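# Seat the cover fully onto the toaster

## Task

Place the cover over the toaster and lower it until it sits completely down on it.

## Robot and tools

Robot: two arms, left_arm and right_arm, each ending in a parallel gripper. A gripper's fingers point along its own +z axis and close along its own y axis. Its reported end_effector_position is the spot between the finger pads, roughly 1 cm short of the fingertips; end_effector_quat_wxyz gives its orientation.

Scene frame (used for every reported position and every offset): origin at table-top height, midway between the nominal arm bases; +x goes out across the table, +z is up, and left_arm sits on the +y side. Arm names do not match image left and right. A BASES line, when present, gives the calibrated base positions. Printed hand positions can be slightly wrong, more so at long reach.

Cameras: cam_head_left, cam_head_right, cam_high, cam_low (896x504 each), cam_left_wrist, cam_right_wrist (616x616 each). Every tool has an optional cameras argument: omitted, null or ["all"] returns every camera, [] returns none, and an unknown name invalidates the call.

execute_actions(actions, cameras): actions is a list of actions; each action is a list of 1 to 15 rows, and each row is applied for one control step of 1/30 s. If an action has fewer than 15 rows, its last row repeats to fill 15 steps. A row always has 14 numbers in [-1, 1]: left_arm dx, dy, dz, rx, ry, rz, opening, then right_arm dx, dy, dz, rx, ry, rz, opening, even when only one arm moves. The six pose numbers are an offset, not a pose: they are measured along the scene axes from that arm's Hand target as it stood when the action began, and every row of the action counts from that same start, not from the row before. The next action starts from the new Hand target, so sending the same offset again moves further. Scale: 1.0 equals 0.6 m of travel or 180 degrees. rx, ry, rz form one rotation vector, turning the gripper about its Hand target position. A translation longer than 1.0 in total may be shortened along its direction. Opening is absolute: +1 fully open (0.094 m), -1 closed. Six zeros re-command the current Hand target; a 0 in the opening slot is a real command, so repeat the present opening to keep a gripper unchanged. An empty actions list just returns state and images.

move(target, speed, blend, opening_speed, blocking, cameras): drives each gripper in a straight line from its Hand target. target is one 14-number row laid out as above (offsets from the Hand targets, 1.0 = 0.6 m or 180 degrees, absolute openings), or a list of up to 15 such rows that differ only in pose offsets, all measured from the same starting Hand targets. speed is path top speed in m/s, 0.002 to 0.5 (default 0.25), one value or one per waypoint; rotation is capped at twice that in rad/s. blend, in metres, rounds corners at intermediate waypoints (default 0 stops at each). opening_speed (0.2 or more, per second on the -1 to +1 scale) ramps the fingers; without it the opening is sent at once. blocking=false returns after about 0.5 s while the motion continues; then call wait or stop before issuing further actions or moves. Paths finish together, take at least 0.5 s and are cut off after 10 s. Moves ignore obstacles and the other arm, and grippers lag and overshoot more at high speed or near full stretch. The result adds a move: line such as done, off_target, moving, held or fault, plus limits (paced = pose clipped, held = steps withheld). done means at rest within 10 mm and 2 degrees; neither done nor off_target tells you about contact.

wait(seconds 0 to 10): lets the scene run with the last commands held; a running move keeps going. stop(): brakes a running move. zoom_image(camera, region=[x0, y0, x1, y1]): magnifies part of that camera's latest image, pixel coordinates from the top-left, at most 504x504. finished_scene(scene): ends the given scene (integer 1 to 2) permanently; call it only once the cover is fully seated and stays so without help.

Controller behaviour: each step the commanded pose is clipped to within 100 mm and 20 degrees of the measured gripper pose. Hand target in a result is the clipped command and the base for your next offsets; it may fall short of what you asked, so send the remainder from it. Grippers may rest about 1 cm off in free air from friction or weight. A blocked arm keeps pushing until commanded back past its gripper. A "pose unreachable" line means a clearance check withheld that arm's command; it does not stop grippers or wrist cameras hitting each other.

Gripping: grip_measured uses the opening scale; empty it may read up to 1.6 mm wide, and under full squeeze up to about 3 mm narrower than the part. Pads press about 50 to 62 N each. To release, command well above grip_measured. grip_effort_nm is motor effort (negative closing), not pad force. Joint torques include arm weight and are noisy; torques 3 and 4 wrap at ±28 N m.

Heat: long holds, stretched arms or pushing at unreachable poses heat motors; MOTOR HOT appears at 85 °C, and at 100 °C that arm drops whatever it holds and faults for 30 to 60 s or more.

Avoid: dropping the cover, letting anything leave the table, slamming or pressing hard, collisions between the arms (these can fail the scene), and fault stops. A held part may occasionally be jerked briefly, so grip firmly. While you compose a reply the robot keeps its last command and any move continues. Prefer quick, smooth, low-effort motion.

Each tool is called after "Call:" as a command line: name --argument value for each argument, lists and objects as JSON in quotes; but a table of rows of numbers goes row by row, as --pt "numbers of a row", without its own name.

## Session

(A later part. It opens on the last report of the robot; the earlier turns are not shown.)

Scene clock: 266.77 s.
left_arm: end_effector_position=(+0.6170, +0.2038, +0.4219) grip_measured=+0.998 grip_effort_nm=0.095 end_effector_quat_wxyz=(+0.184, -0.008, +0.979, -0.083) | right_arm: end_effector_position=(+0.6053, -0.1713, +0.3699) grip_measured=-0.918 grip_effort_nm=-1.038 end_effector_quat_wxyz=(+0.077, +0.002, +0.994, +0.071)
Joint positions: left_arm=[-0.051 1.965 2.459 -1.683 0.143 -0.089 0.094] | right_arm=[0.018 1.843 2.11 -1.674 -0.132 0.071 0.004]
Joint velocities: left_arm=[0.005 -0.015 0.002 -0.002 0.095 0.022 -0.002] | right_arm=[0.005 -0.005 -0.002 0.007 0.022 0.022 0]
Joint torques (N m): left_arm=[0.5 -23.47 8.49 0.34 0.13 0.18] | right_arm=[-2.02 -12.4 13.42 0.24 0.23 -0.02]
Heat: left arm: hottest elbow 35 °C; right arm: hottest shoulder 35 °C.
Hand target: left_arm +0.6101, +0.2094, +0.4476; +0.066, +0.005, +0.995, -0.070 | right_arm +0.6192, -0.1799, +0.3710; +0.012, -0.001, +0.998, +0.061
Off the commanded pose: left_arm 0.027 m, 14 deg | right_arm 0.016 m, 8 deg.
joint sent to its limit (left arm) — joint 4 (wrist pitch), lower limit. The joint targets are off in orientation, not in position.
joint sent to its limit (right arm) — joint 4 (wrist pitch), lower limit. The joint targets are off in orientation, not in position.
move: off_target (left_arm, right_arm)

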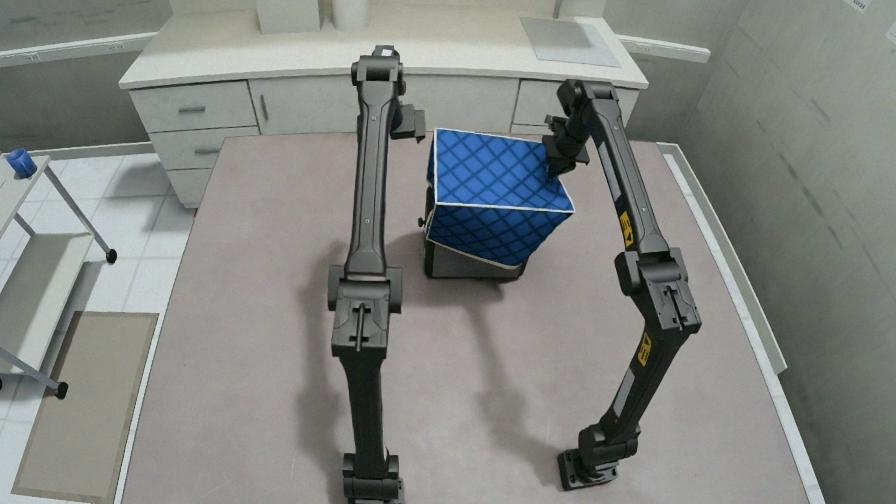

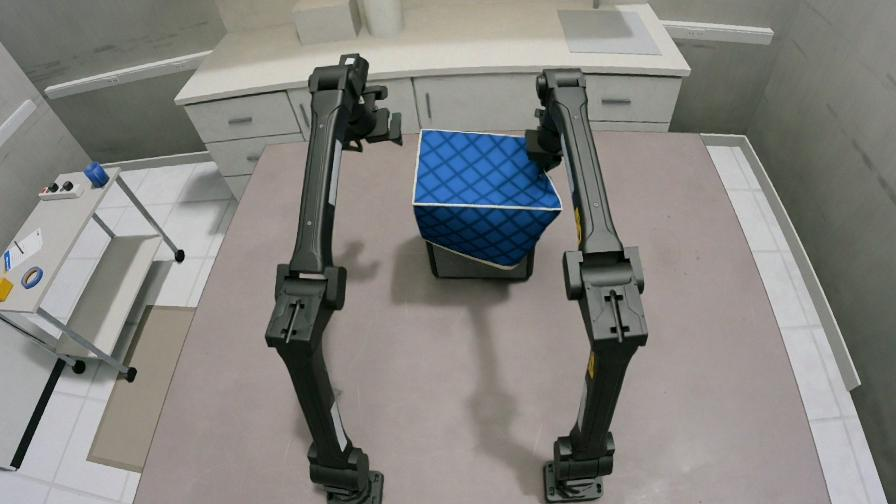

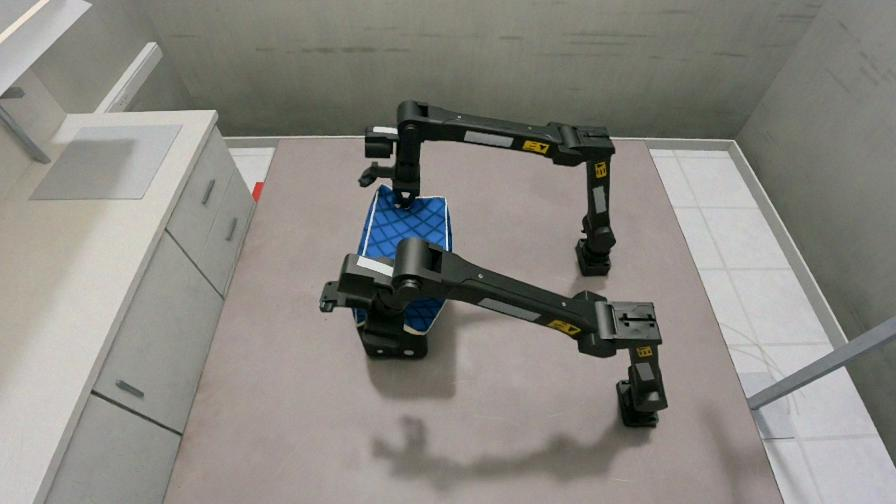

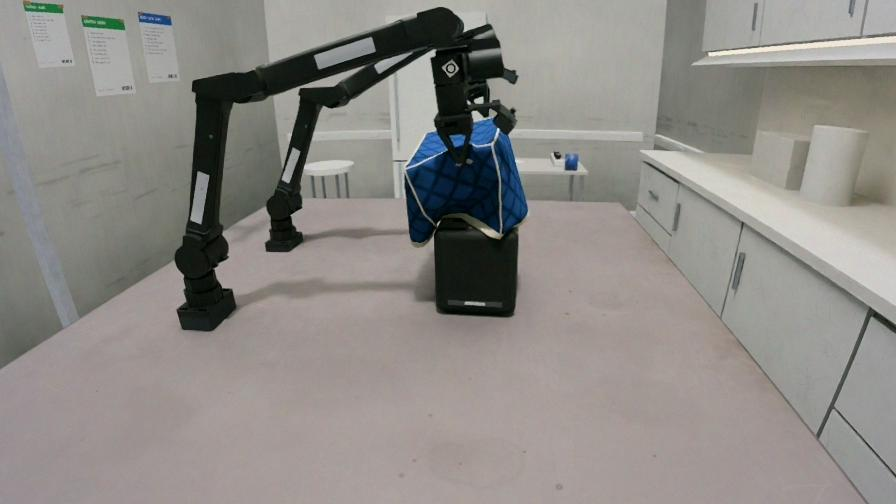

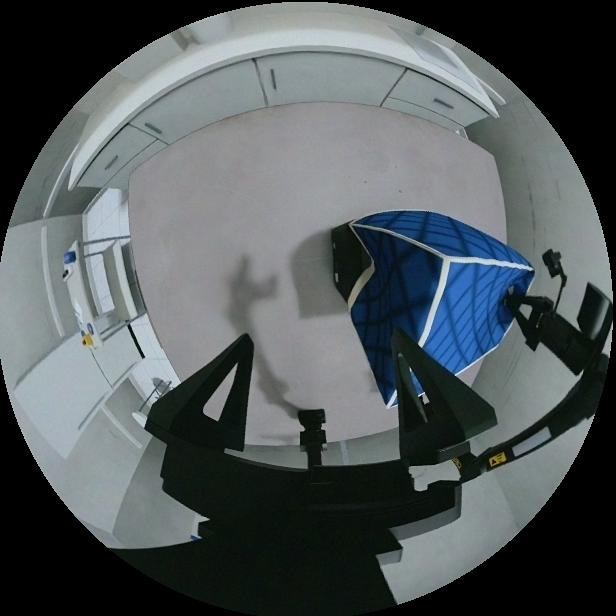

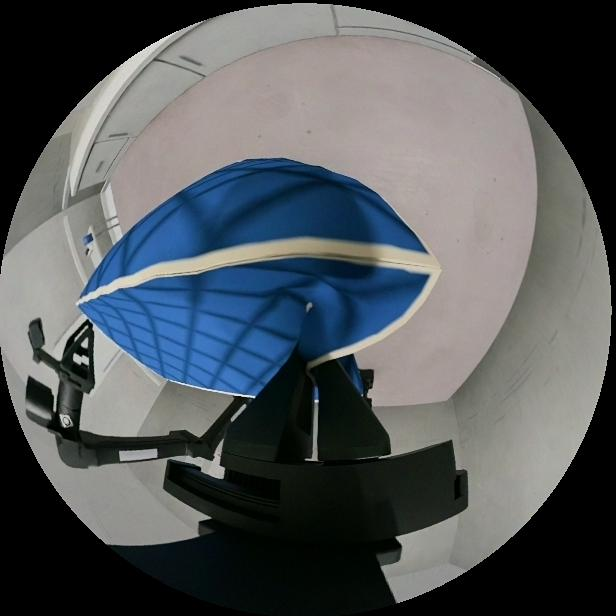

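Call:
move --target '[0,0,0,0,0,0,1,0,-0.0,0,0,0,0,1]' --opening_speed 1

Call:
move --target '[0,0.1,0.1,0,0,0,1,0,-0.07,0.1,0,0,0,1]' --speed 0.15

Scene clock: 289.03 s.
left_arm: end_effector_position=(+0.6170, +0.2038, +0.4219) grip_measured=+0.998 grip_effort_nm=0.090 end_effector_quat_wxyz=(+0.184, -0.007, +0.979, -0.083) | right_arm: end_effector_position=(+0.6056, -0.1740, +0.3698) grip_measured=+0.997 grip_effort_nm=0.095 end_effector_quat_wxyz=(+0.078, +0.004, +0.995, +0.069)
Joint positions: left_arm=[-0.051 1.965 2.459 -1.683 0.143 -0.088 0.094] | right_arm=[0.015 1.843 2.11 -1.674 -0.128 0.071 0.094]
Joint velocities: left_arm=[-0.005 -0.005 -0.007 -0.027 -0.007 0.022 0] | right_arm=[-0.005 -0.015 -0.012 -0.017 -0.051 -0.051 0]
Joint torques (N m): left_arm=[0.26 -23.71 8.42 0.4 0.13 0.18] | right_arm=[-1.73 -12.63 13.41 0.24 0.1 -0.03]
Heat: left arm: hottest shoulder 35 °C; right arm: hottest shoulder 35 °C.
Hand target: left_arm +0.6101, +0.2094, +0.4476; +0.066, +0.005, +0.995, -0.070 | right_arm +0.6192, -0.1800, +0.3710; +0.012, -0.001, +0.998, +0.061
Off the commanded pose: left_arm 0.027 m, 14 deg | right_arm 0.015 m, 8 deg.
joint sent to its limit (left arm) — joint 4 (wrist pitch), lower limit. The joint targets are off in orientation, not in position.
joint sent to its limit (right arm) — joint 4 (wrist pitch), lower limit. The joint targets are off in orientation, not in position.
move: off_target (left_arm, right_arm)

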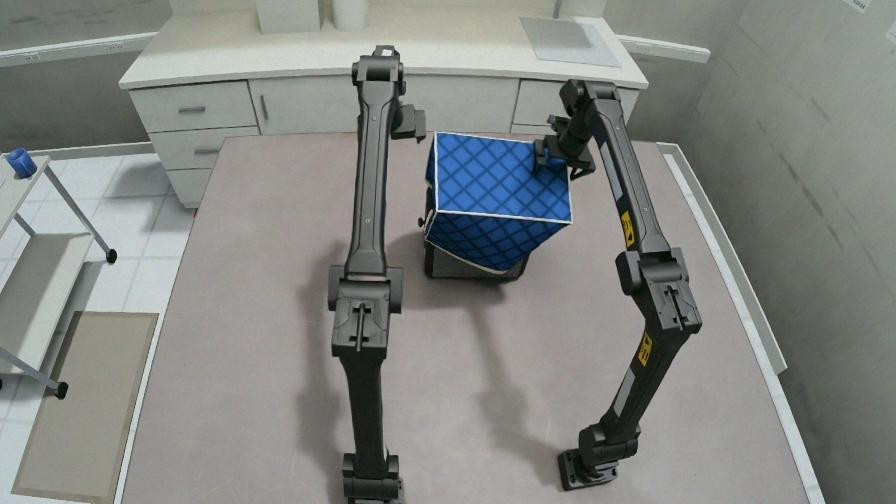

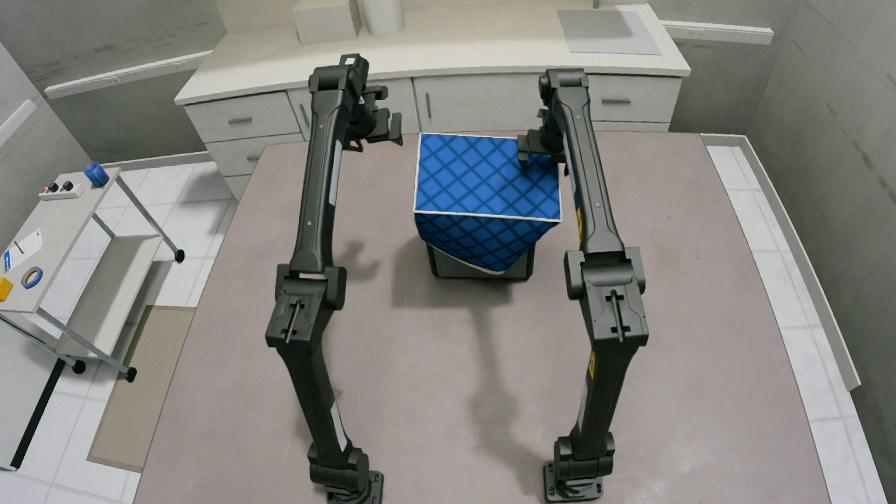

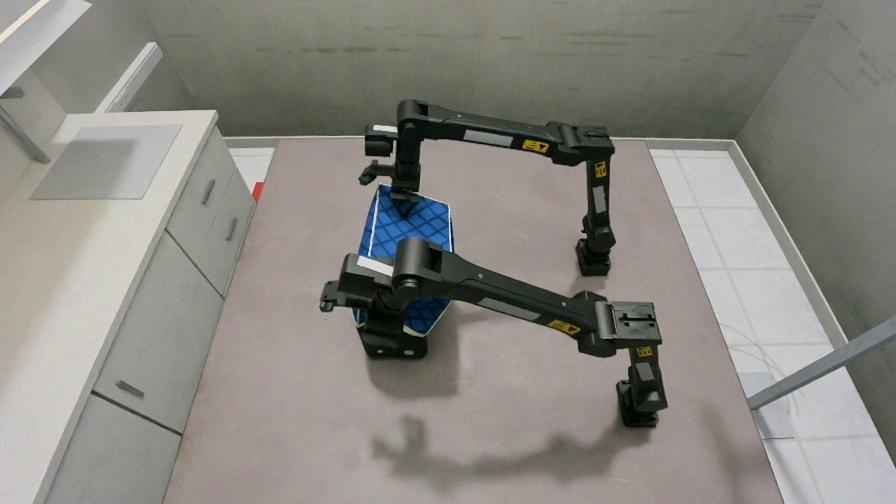

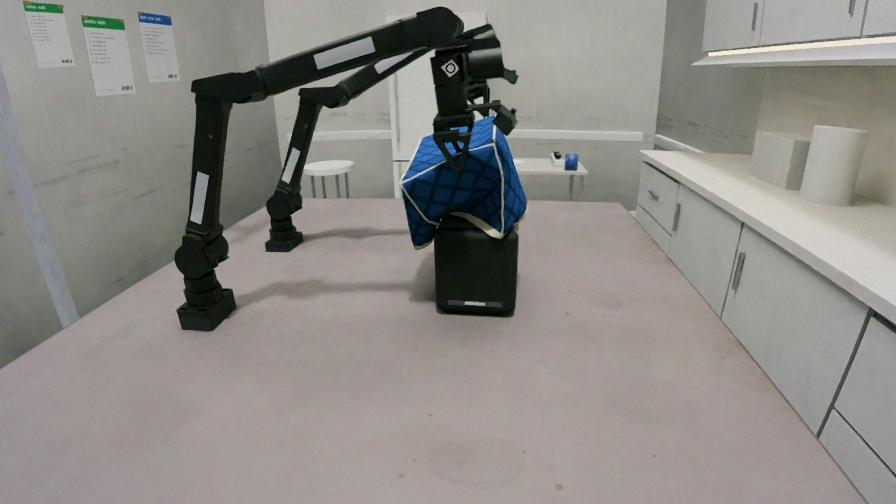

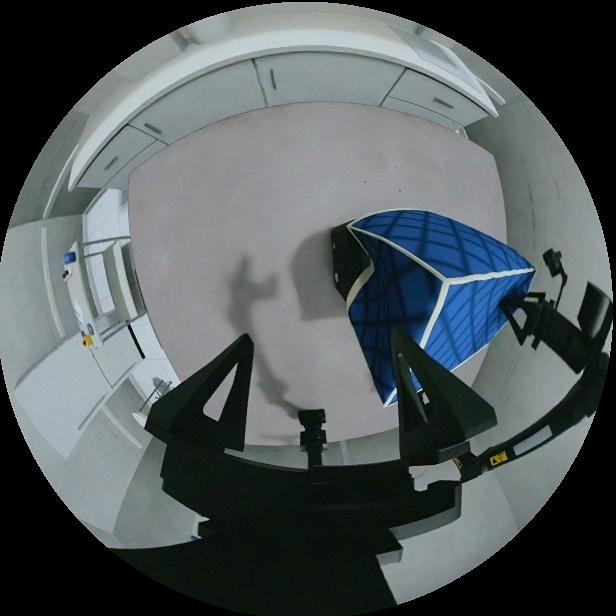

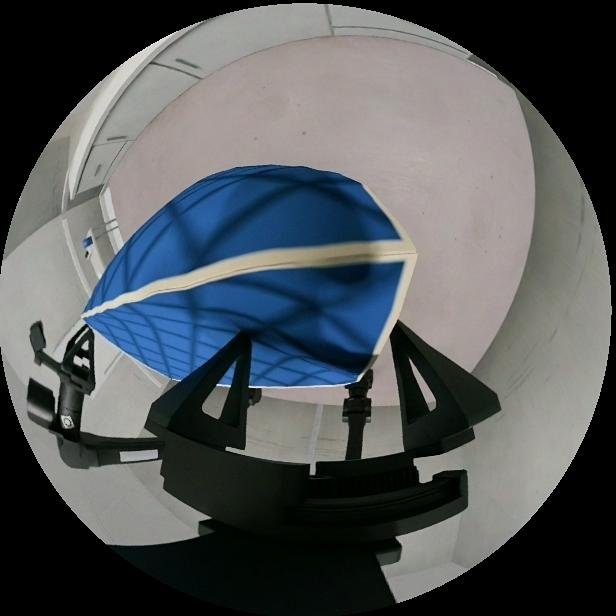

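Scene clock: 290.63 s.
left_arm: end_effector_position=(+0.6183, +0.2605, +0.4764) grip_measured=+0.998 grip_effort_nm=0.090 end_effector_quat_wxyz=(+0.249, -0.012, +0.965, -0.077) | right_arm: end_effector_position=(+0.6167, -0.2142, +0.3994) grip_measured=+0.998 grip_effort_nm=0.095 end_effector_quat_wxyz=(+0.117, +0.011, +0.991, +0.064)
Joint positions: left_arm=[0.041 1.955 2.57 -1.683 0.164 -0.022 0.094] | right_arm=[-0.052 1.843 2.181 -1.674 -0.128 0.023 0.094]
Joint velocities: left_arm=[-0.005 -0.015 0.002 -0.022 0.007 0.037 -0.001] | right_arm=[0.005 -0.005 -0.007 -0.002 0.037 -0.007 -0.001]
Joint torques (N m): left_arm=[1.03 -22.65 9.68 0.55 0.23 0.19] | right_arm=[-2.08 -15.62 14.17 0.39 -0.1 -0.05]
Heat: left arm: hottest shoulder 35 °C; right arm: hottest shoulder 36 °C.
Hand target: left_arm +0.6105, +0.2682, +0.5088; +0.078, +0.005, +0.994, -0.071 | right_arm +0.6201, -0.2219, +0.4314; +0.012, -0.001, +0.998, +0.060
Off the commanded pose: left_arm 0.033 m, 21 deg; orientation clipped | right_arm 0.033 m, 12 deg.
joint sent to its limit (left arm) — joint 4 (wrist pitch), lower limit. The joint targets are off in orientation, not in position.
joint sent to its limit (right arm) — joint 4 (wrist pitch), lower limit. The joint targets are off in orientation, not in position.
move: off_target (left_arm, right_arm); limits=paced

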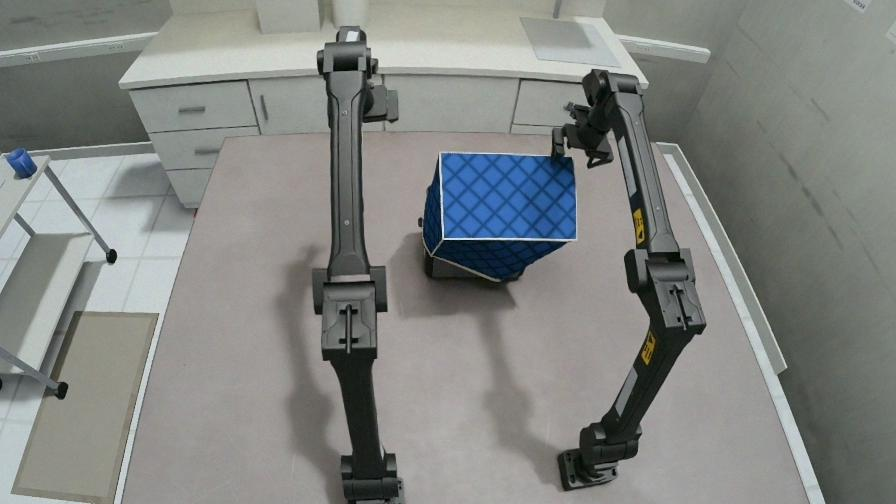

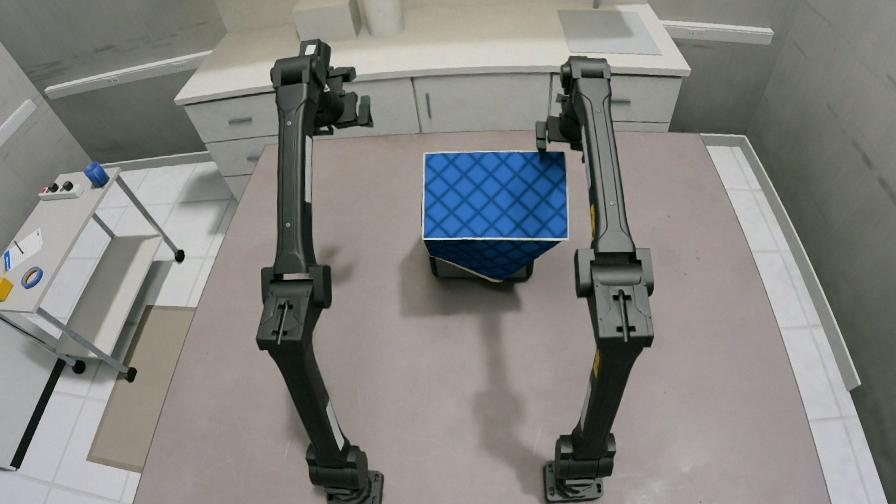

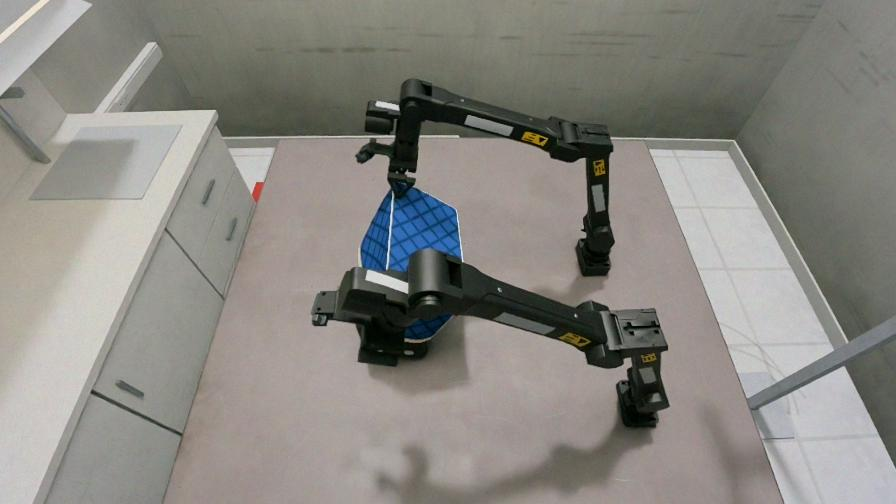

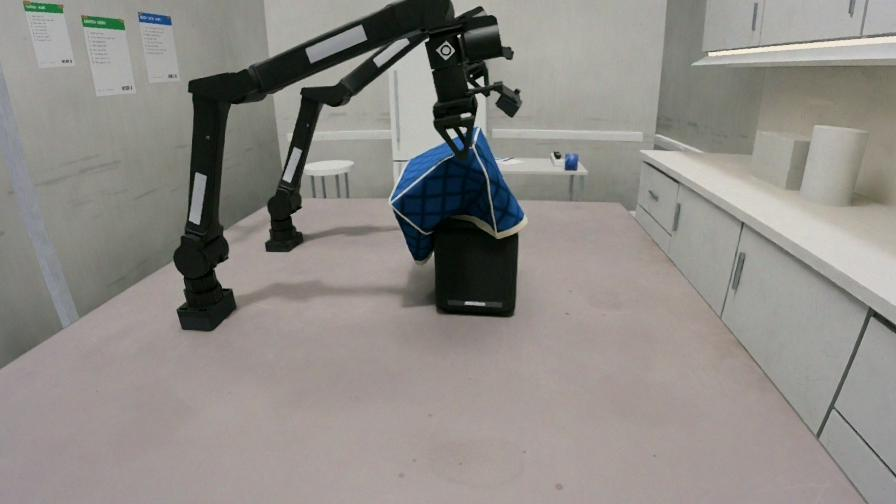

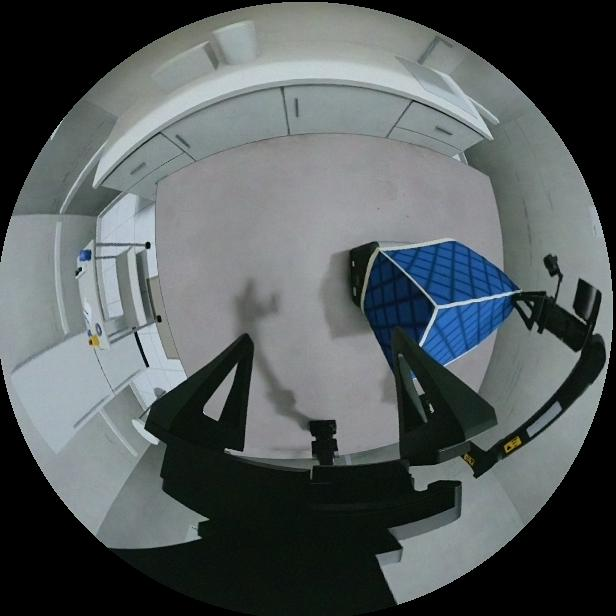

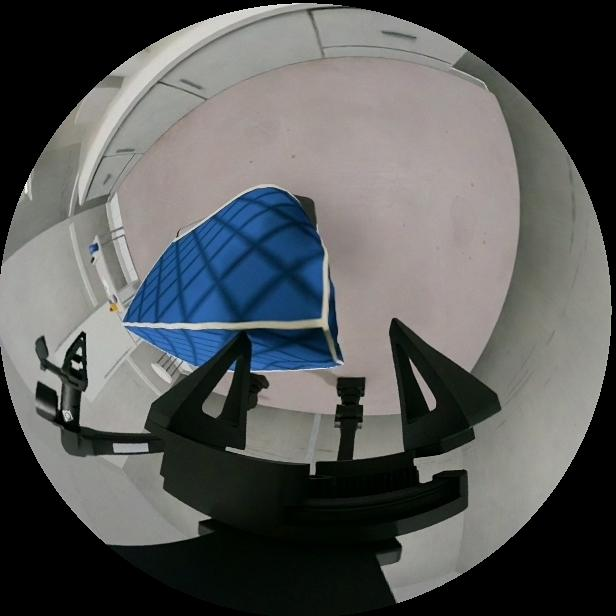

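Call:
move --target '[0,0.1,0,0,0,0,1,0,-0.15,0.1,0,0,0,1]' --speed 0.15 --cameras '[]'

Call:
wait --seconds 2

Call:
zoom_image --camera "cam_low" --region '[360, 90, 580, 330]'

Call:
zoom_image --camera "cam_high" --region '[320, 160, 520, 380]'

Scene clock: 296.70 s.
left_arm: end_effector_position=(+0.6150, +0.3205, +0.4871) grip_measured=+0.998 grip_effort_nm=0.090 end_effector_quat_wxyz=(+0.267, -0.014, +0.962, -0.063) | right_arm: end_effector_position=(+0.6230, -0.3066, +0.4590) grip_measured=+0.998 grip_effort_nm=0.095 end_effector_quat_wxyz=(+0.194, +0.020, +0.980, +0.042)
Joint positions: left_arm=[0.138 1.955 2.594 -1.683 0.187 0.063 0.094] | right_arm=[-0.205 1.843 2.321 -1.674 -0.139 -0.101 0.094]
Joint velocities: left_arm=[-0.005 0.005 0.002 0.002 -0.022 -0.007 0.001] | right_arm=[-0.005 -0.015 0.017 -0.007 -0.051 -0.066 0]
Joint torques (N m): left_arm=[1.32 -20.54 9.7 0.54 0.13 0.16] | right_arm=[-1.73 -15.33 13.97 0.58 -0.05 -0.08]
Heat: left arm: hottest shoulder 35 °C; right arm: hottest shoulder 36 °C.
Hand target: left_arm +0.6108, +0.3282, +0.5098; +0.097, +0.003, +0.993, -0.071 | right_arm +0.6211, -0.3120, +0.4918; +0.022, +0.000, +0.998, +0.057
Off the commanded pose: left_arm 0.023 m, 22 deg; orientation clipped | right_arm 0.033 m, 21 deg; orientation clipped.
joint sent to its limit (left arm) — joint 4 (wrist pitch), lower limit. The joint targets are off in orientation, not in position.
joint sent to its limit (right arm) — joint 4 (wrist pitch), lower limit. The joint targets are off in orientation, not in position.
move: off_target (left_arm, right_arm); limits=paced
No camera images: "cameras" was empty.

Scene clock: 298.70 s.
left_arm: end_effector_position=(+0.6150, +0.3205, +0.4873) grip_measured=+0.998 grip_effort_nm=0.090 end_effector_quat_wxyz=(+0.267, -0.014, +0.961, -0.063) | right_arm: end_effector_position=(+0.6230, -0.3067, +0.4591) grip_measured=+0.998 grip_effort_nm=0.081 end_effector_quat_wxyz=(+0.194, +0.020, +0.980, +0.042)
Joint positions: left_arm=[0.138 1.955 2.594 -1.683 0.187 0.063 0.094] | right_arm=[-0.205 1.843 2.322 -1.674 -0.139 -0.102 0.094]
Joint velocities: left_arm=[-0.005 -0.005 -0.007 0.002 0.051 -0.066 0] | right_arm=[-0.015 0.005 0.002 0.007 -0.007 0.051 0]
Joint torques (N m): left_arm=[0.91 -20.95 9.58 0.47 0.14 0.16] | right_arm=[-1.67 -15.21 13.91 0.58 -0.07 -0.06]
Heat: left arm: hottest shoulder 35 °C; right arm: hottest shoulder 36 °C.
Hand target: left_arm +0.6108, +0.3282, +0.5099; +0.097, +0.003, +0.993, -0.071 | right_arm +0.6211, -0.3120, +0.4917; +0.022, +0.000, +0.998, +0.057
Tool commands: left_gripper/opening=+1.0 right_gripper/opening=+1.0
Off the commanded pose: left_arm 0.023 m, 22 deg; orientation clipped | right_arm 0.033 m, 21 deg; orientation clipped.
wait: 2.00 s; at rest by 0.17 s

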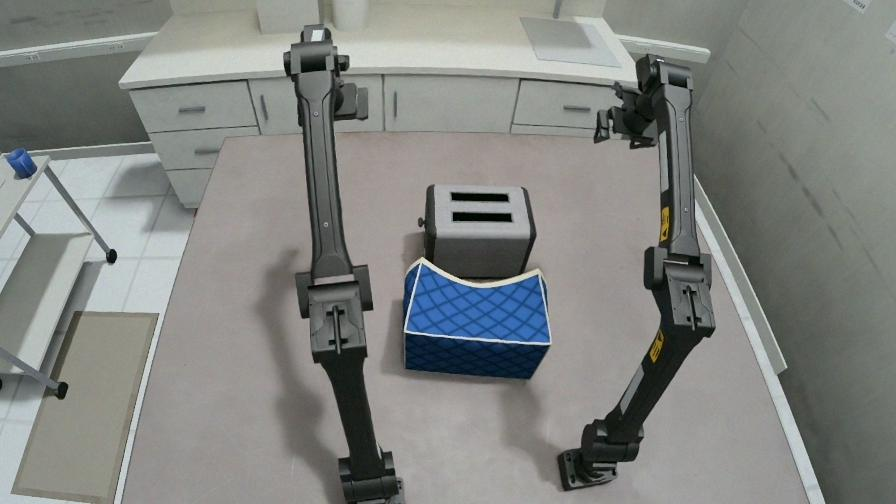

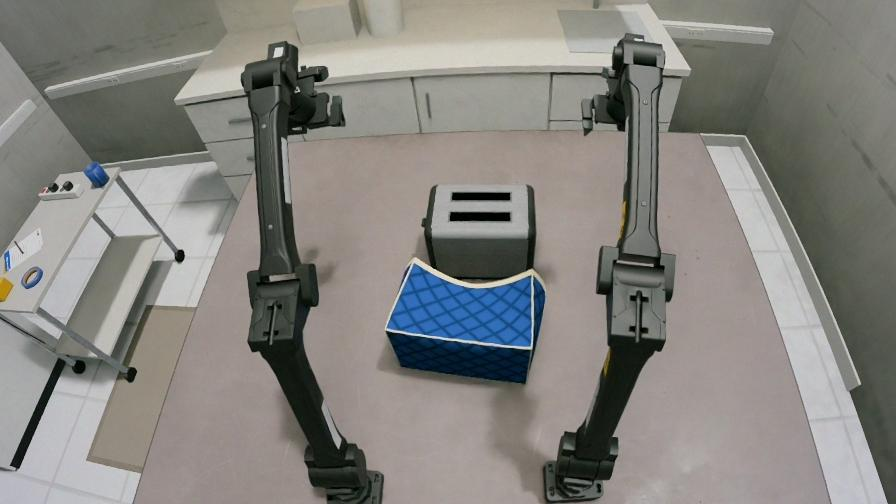

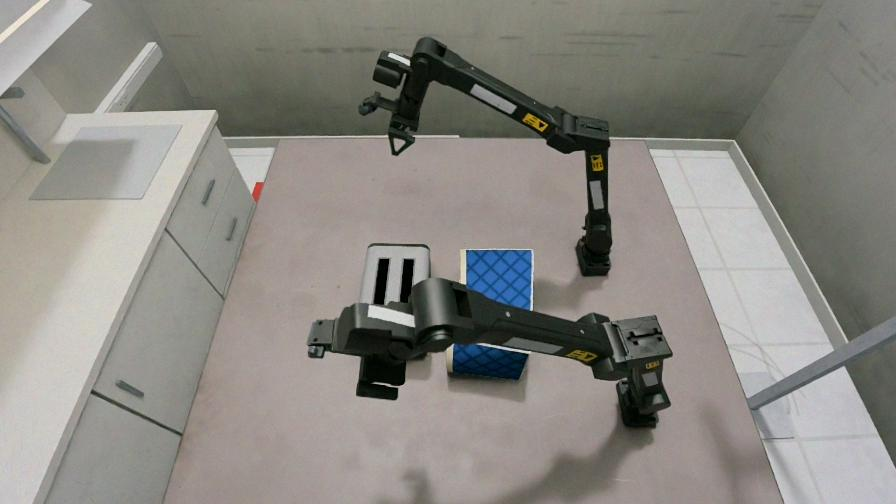

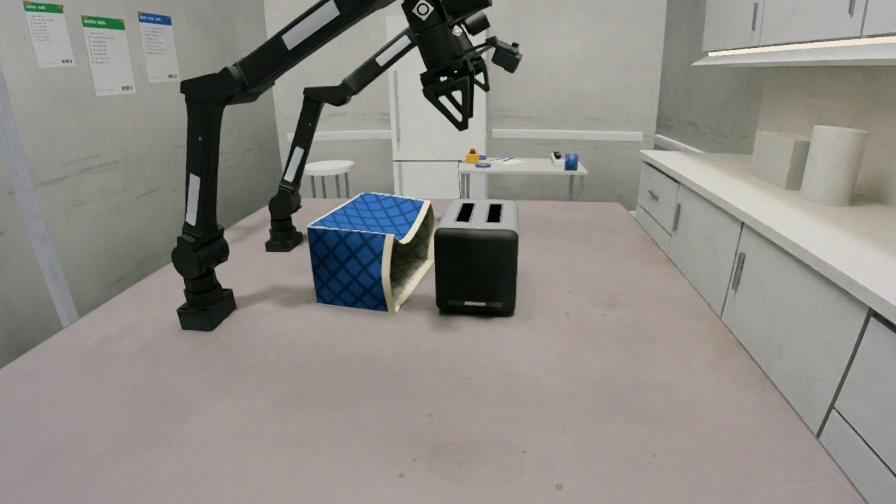

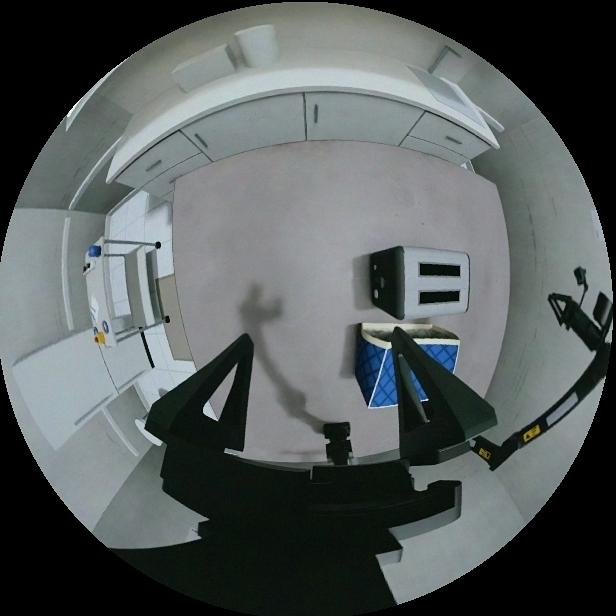

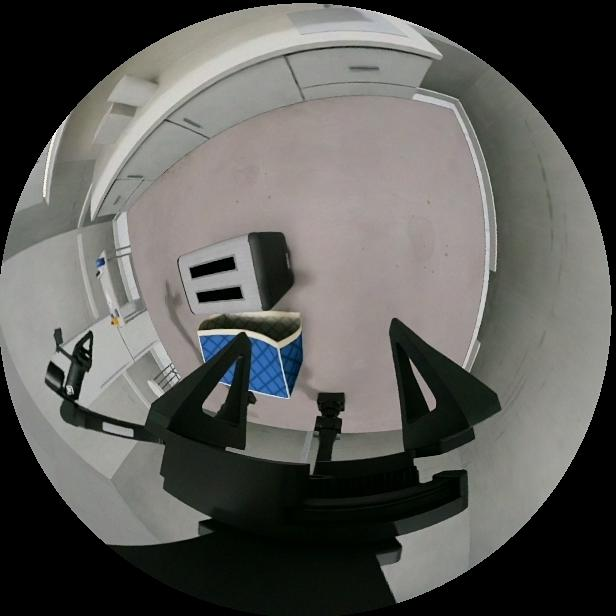

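Scaled by 2.100.

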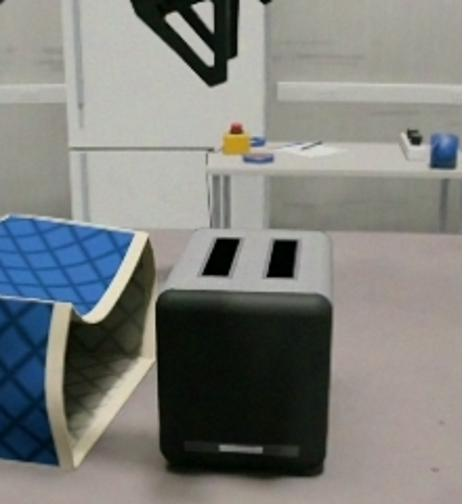

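Scaled by 2.291.

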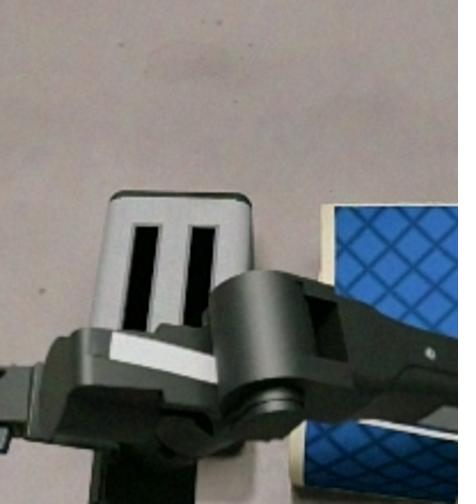

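Call:
move --target '[-0.5,-0.09,-0.31,-0.205,0.059,-0.022,1,-0.517,0.05,-0.287,0.215,0.013,0.005,1]'

Call:
zoom_image --camera "cam_low" --region '[250, 150, 530, 350]'

Scene clock: 339.80 s.
left_arm: end_effector_position=(+0.3146, +0.2730, +0.3135) grip_measured=+0.998 grip_effort_nm=0.085 end_effector_quat_wxyz=(+0.061, -0.035, +0.933, -0.354) | right_arm: end_effector_position=(+0.3150, -0.2818, +0.3215) grip_measured=+0.998 grip_effort_nm=0.085 end_effector_quat_wxyz=(+0.102, +0.049, +0.942, +0.316)
Joint positions: left_arm=[0.364 1.289 1.256 -1.681 0.724 0.348 0.094] | right_arm=[-0.565 1.17 1.143 -1.674 -0.666 -0.47 0.094]
Joint velocities: left_arm=[0.005 -0.005 0.002 0.017 -0.022 0.007 0] | right_arm=[-0.015 -0.024 -0.017 -0.017 -0.007 -0.022 0]
Joint torques (N m): left_arm=[1.32 -11.63 7.23 -0.4 0.55 0.22] | right_arm=[-2.08 -6.48 7.84 -0.14 -0.33 -0.13]
Heat: left arm: hottest elbow 38 °C; right arm: hottest shoulder 37 °C.
Hand target: left_arm +0.3102, +0.2775, +0.3223; +0.000, -0.005, +0.924, -0.383 | right_arm +0.3079, -0.2834, +0.3225; -0.002, +0.001, +0.925, +0.380
Off the commanded pose: left_arm 0.011 m, 9 deg | right_arm 0.005 m, 15 deg.
joint sent to its limit (left arm) — joint 4 (wrist pitch), lower limit. The joint targets are off in orientation, not in position.
joint sent to its limit (right arm) — joint 4 (wrist pitch), lower limit. The joint targets are off in orientation, not in position.
move: off_target (left_arm, right_arm)

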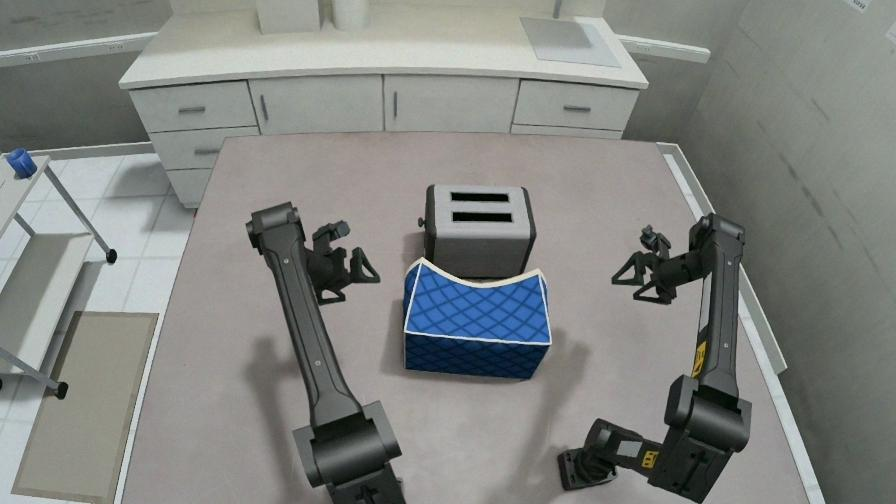

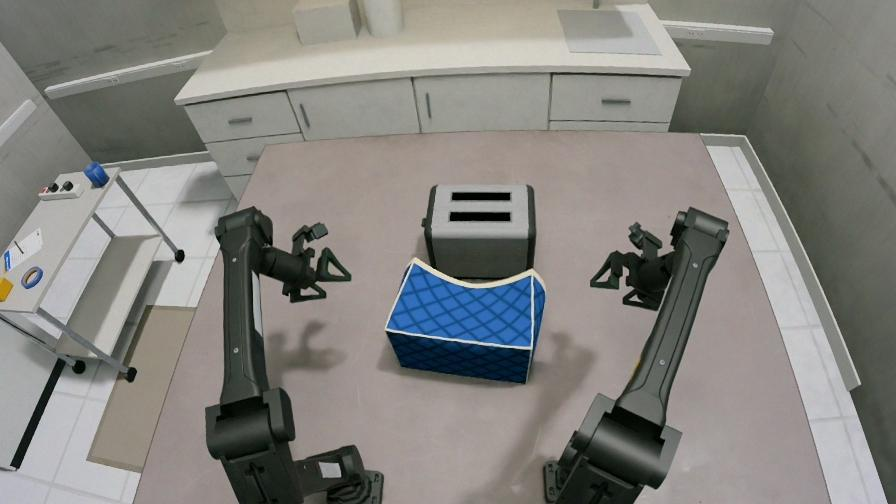

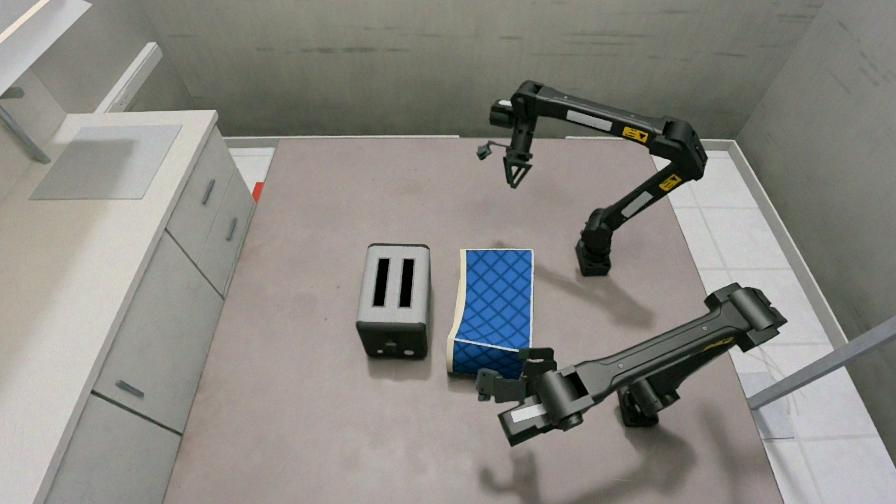

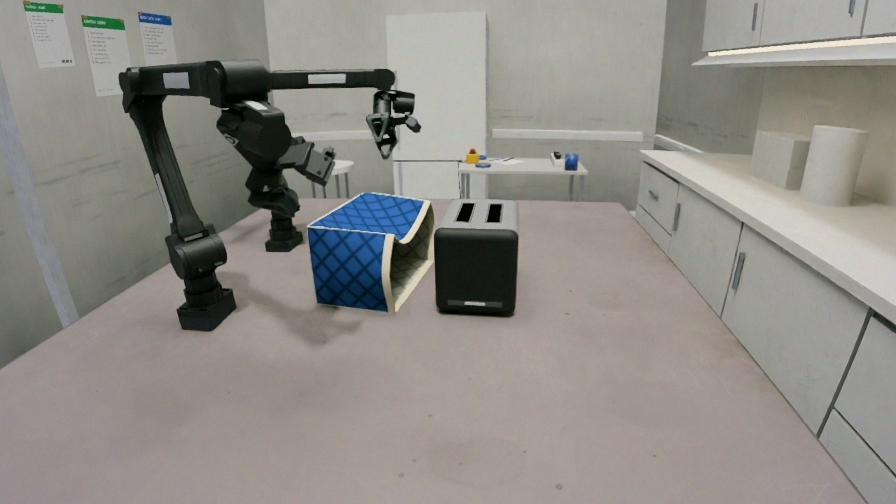

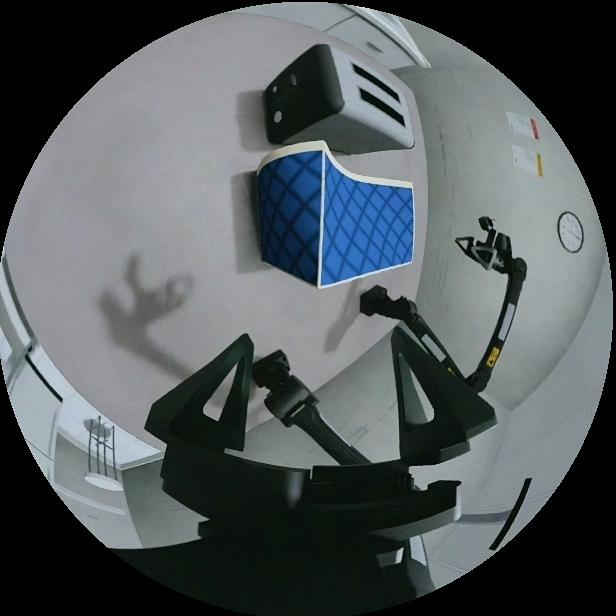

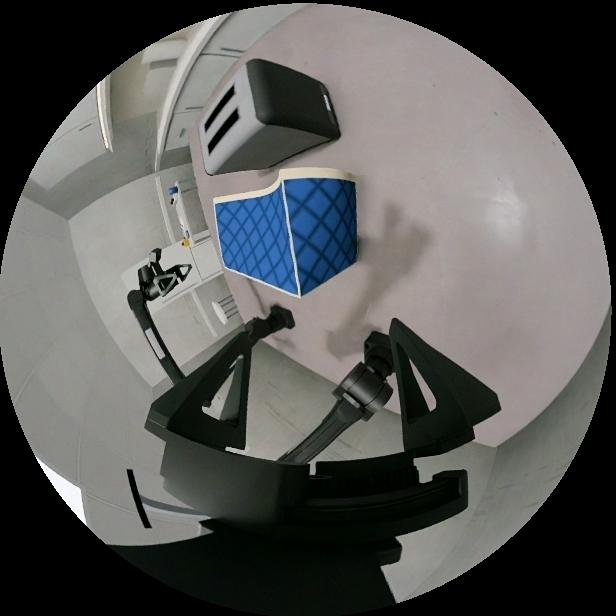

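Scaled by 1.800.

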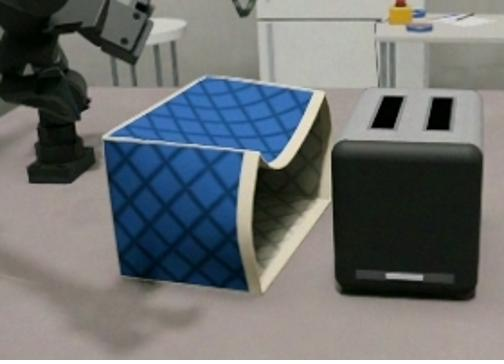

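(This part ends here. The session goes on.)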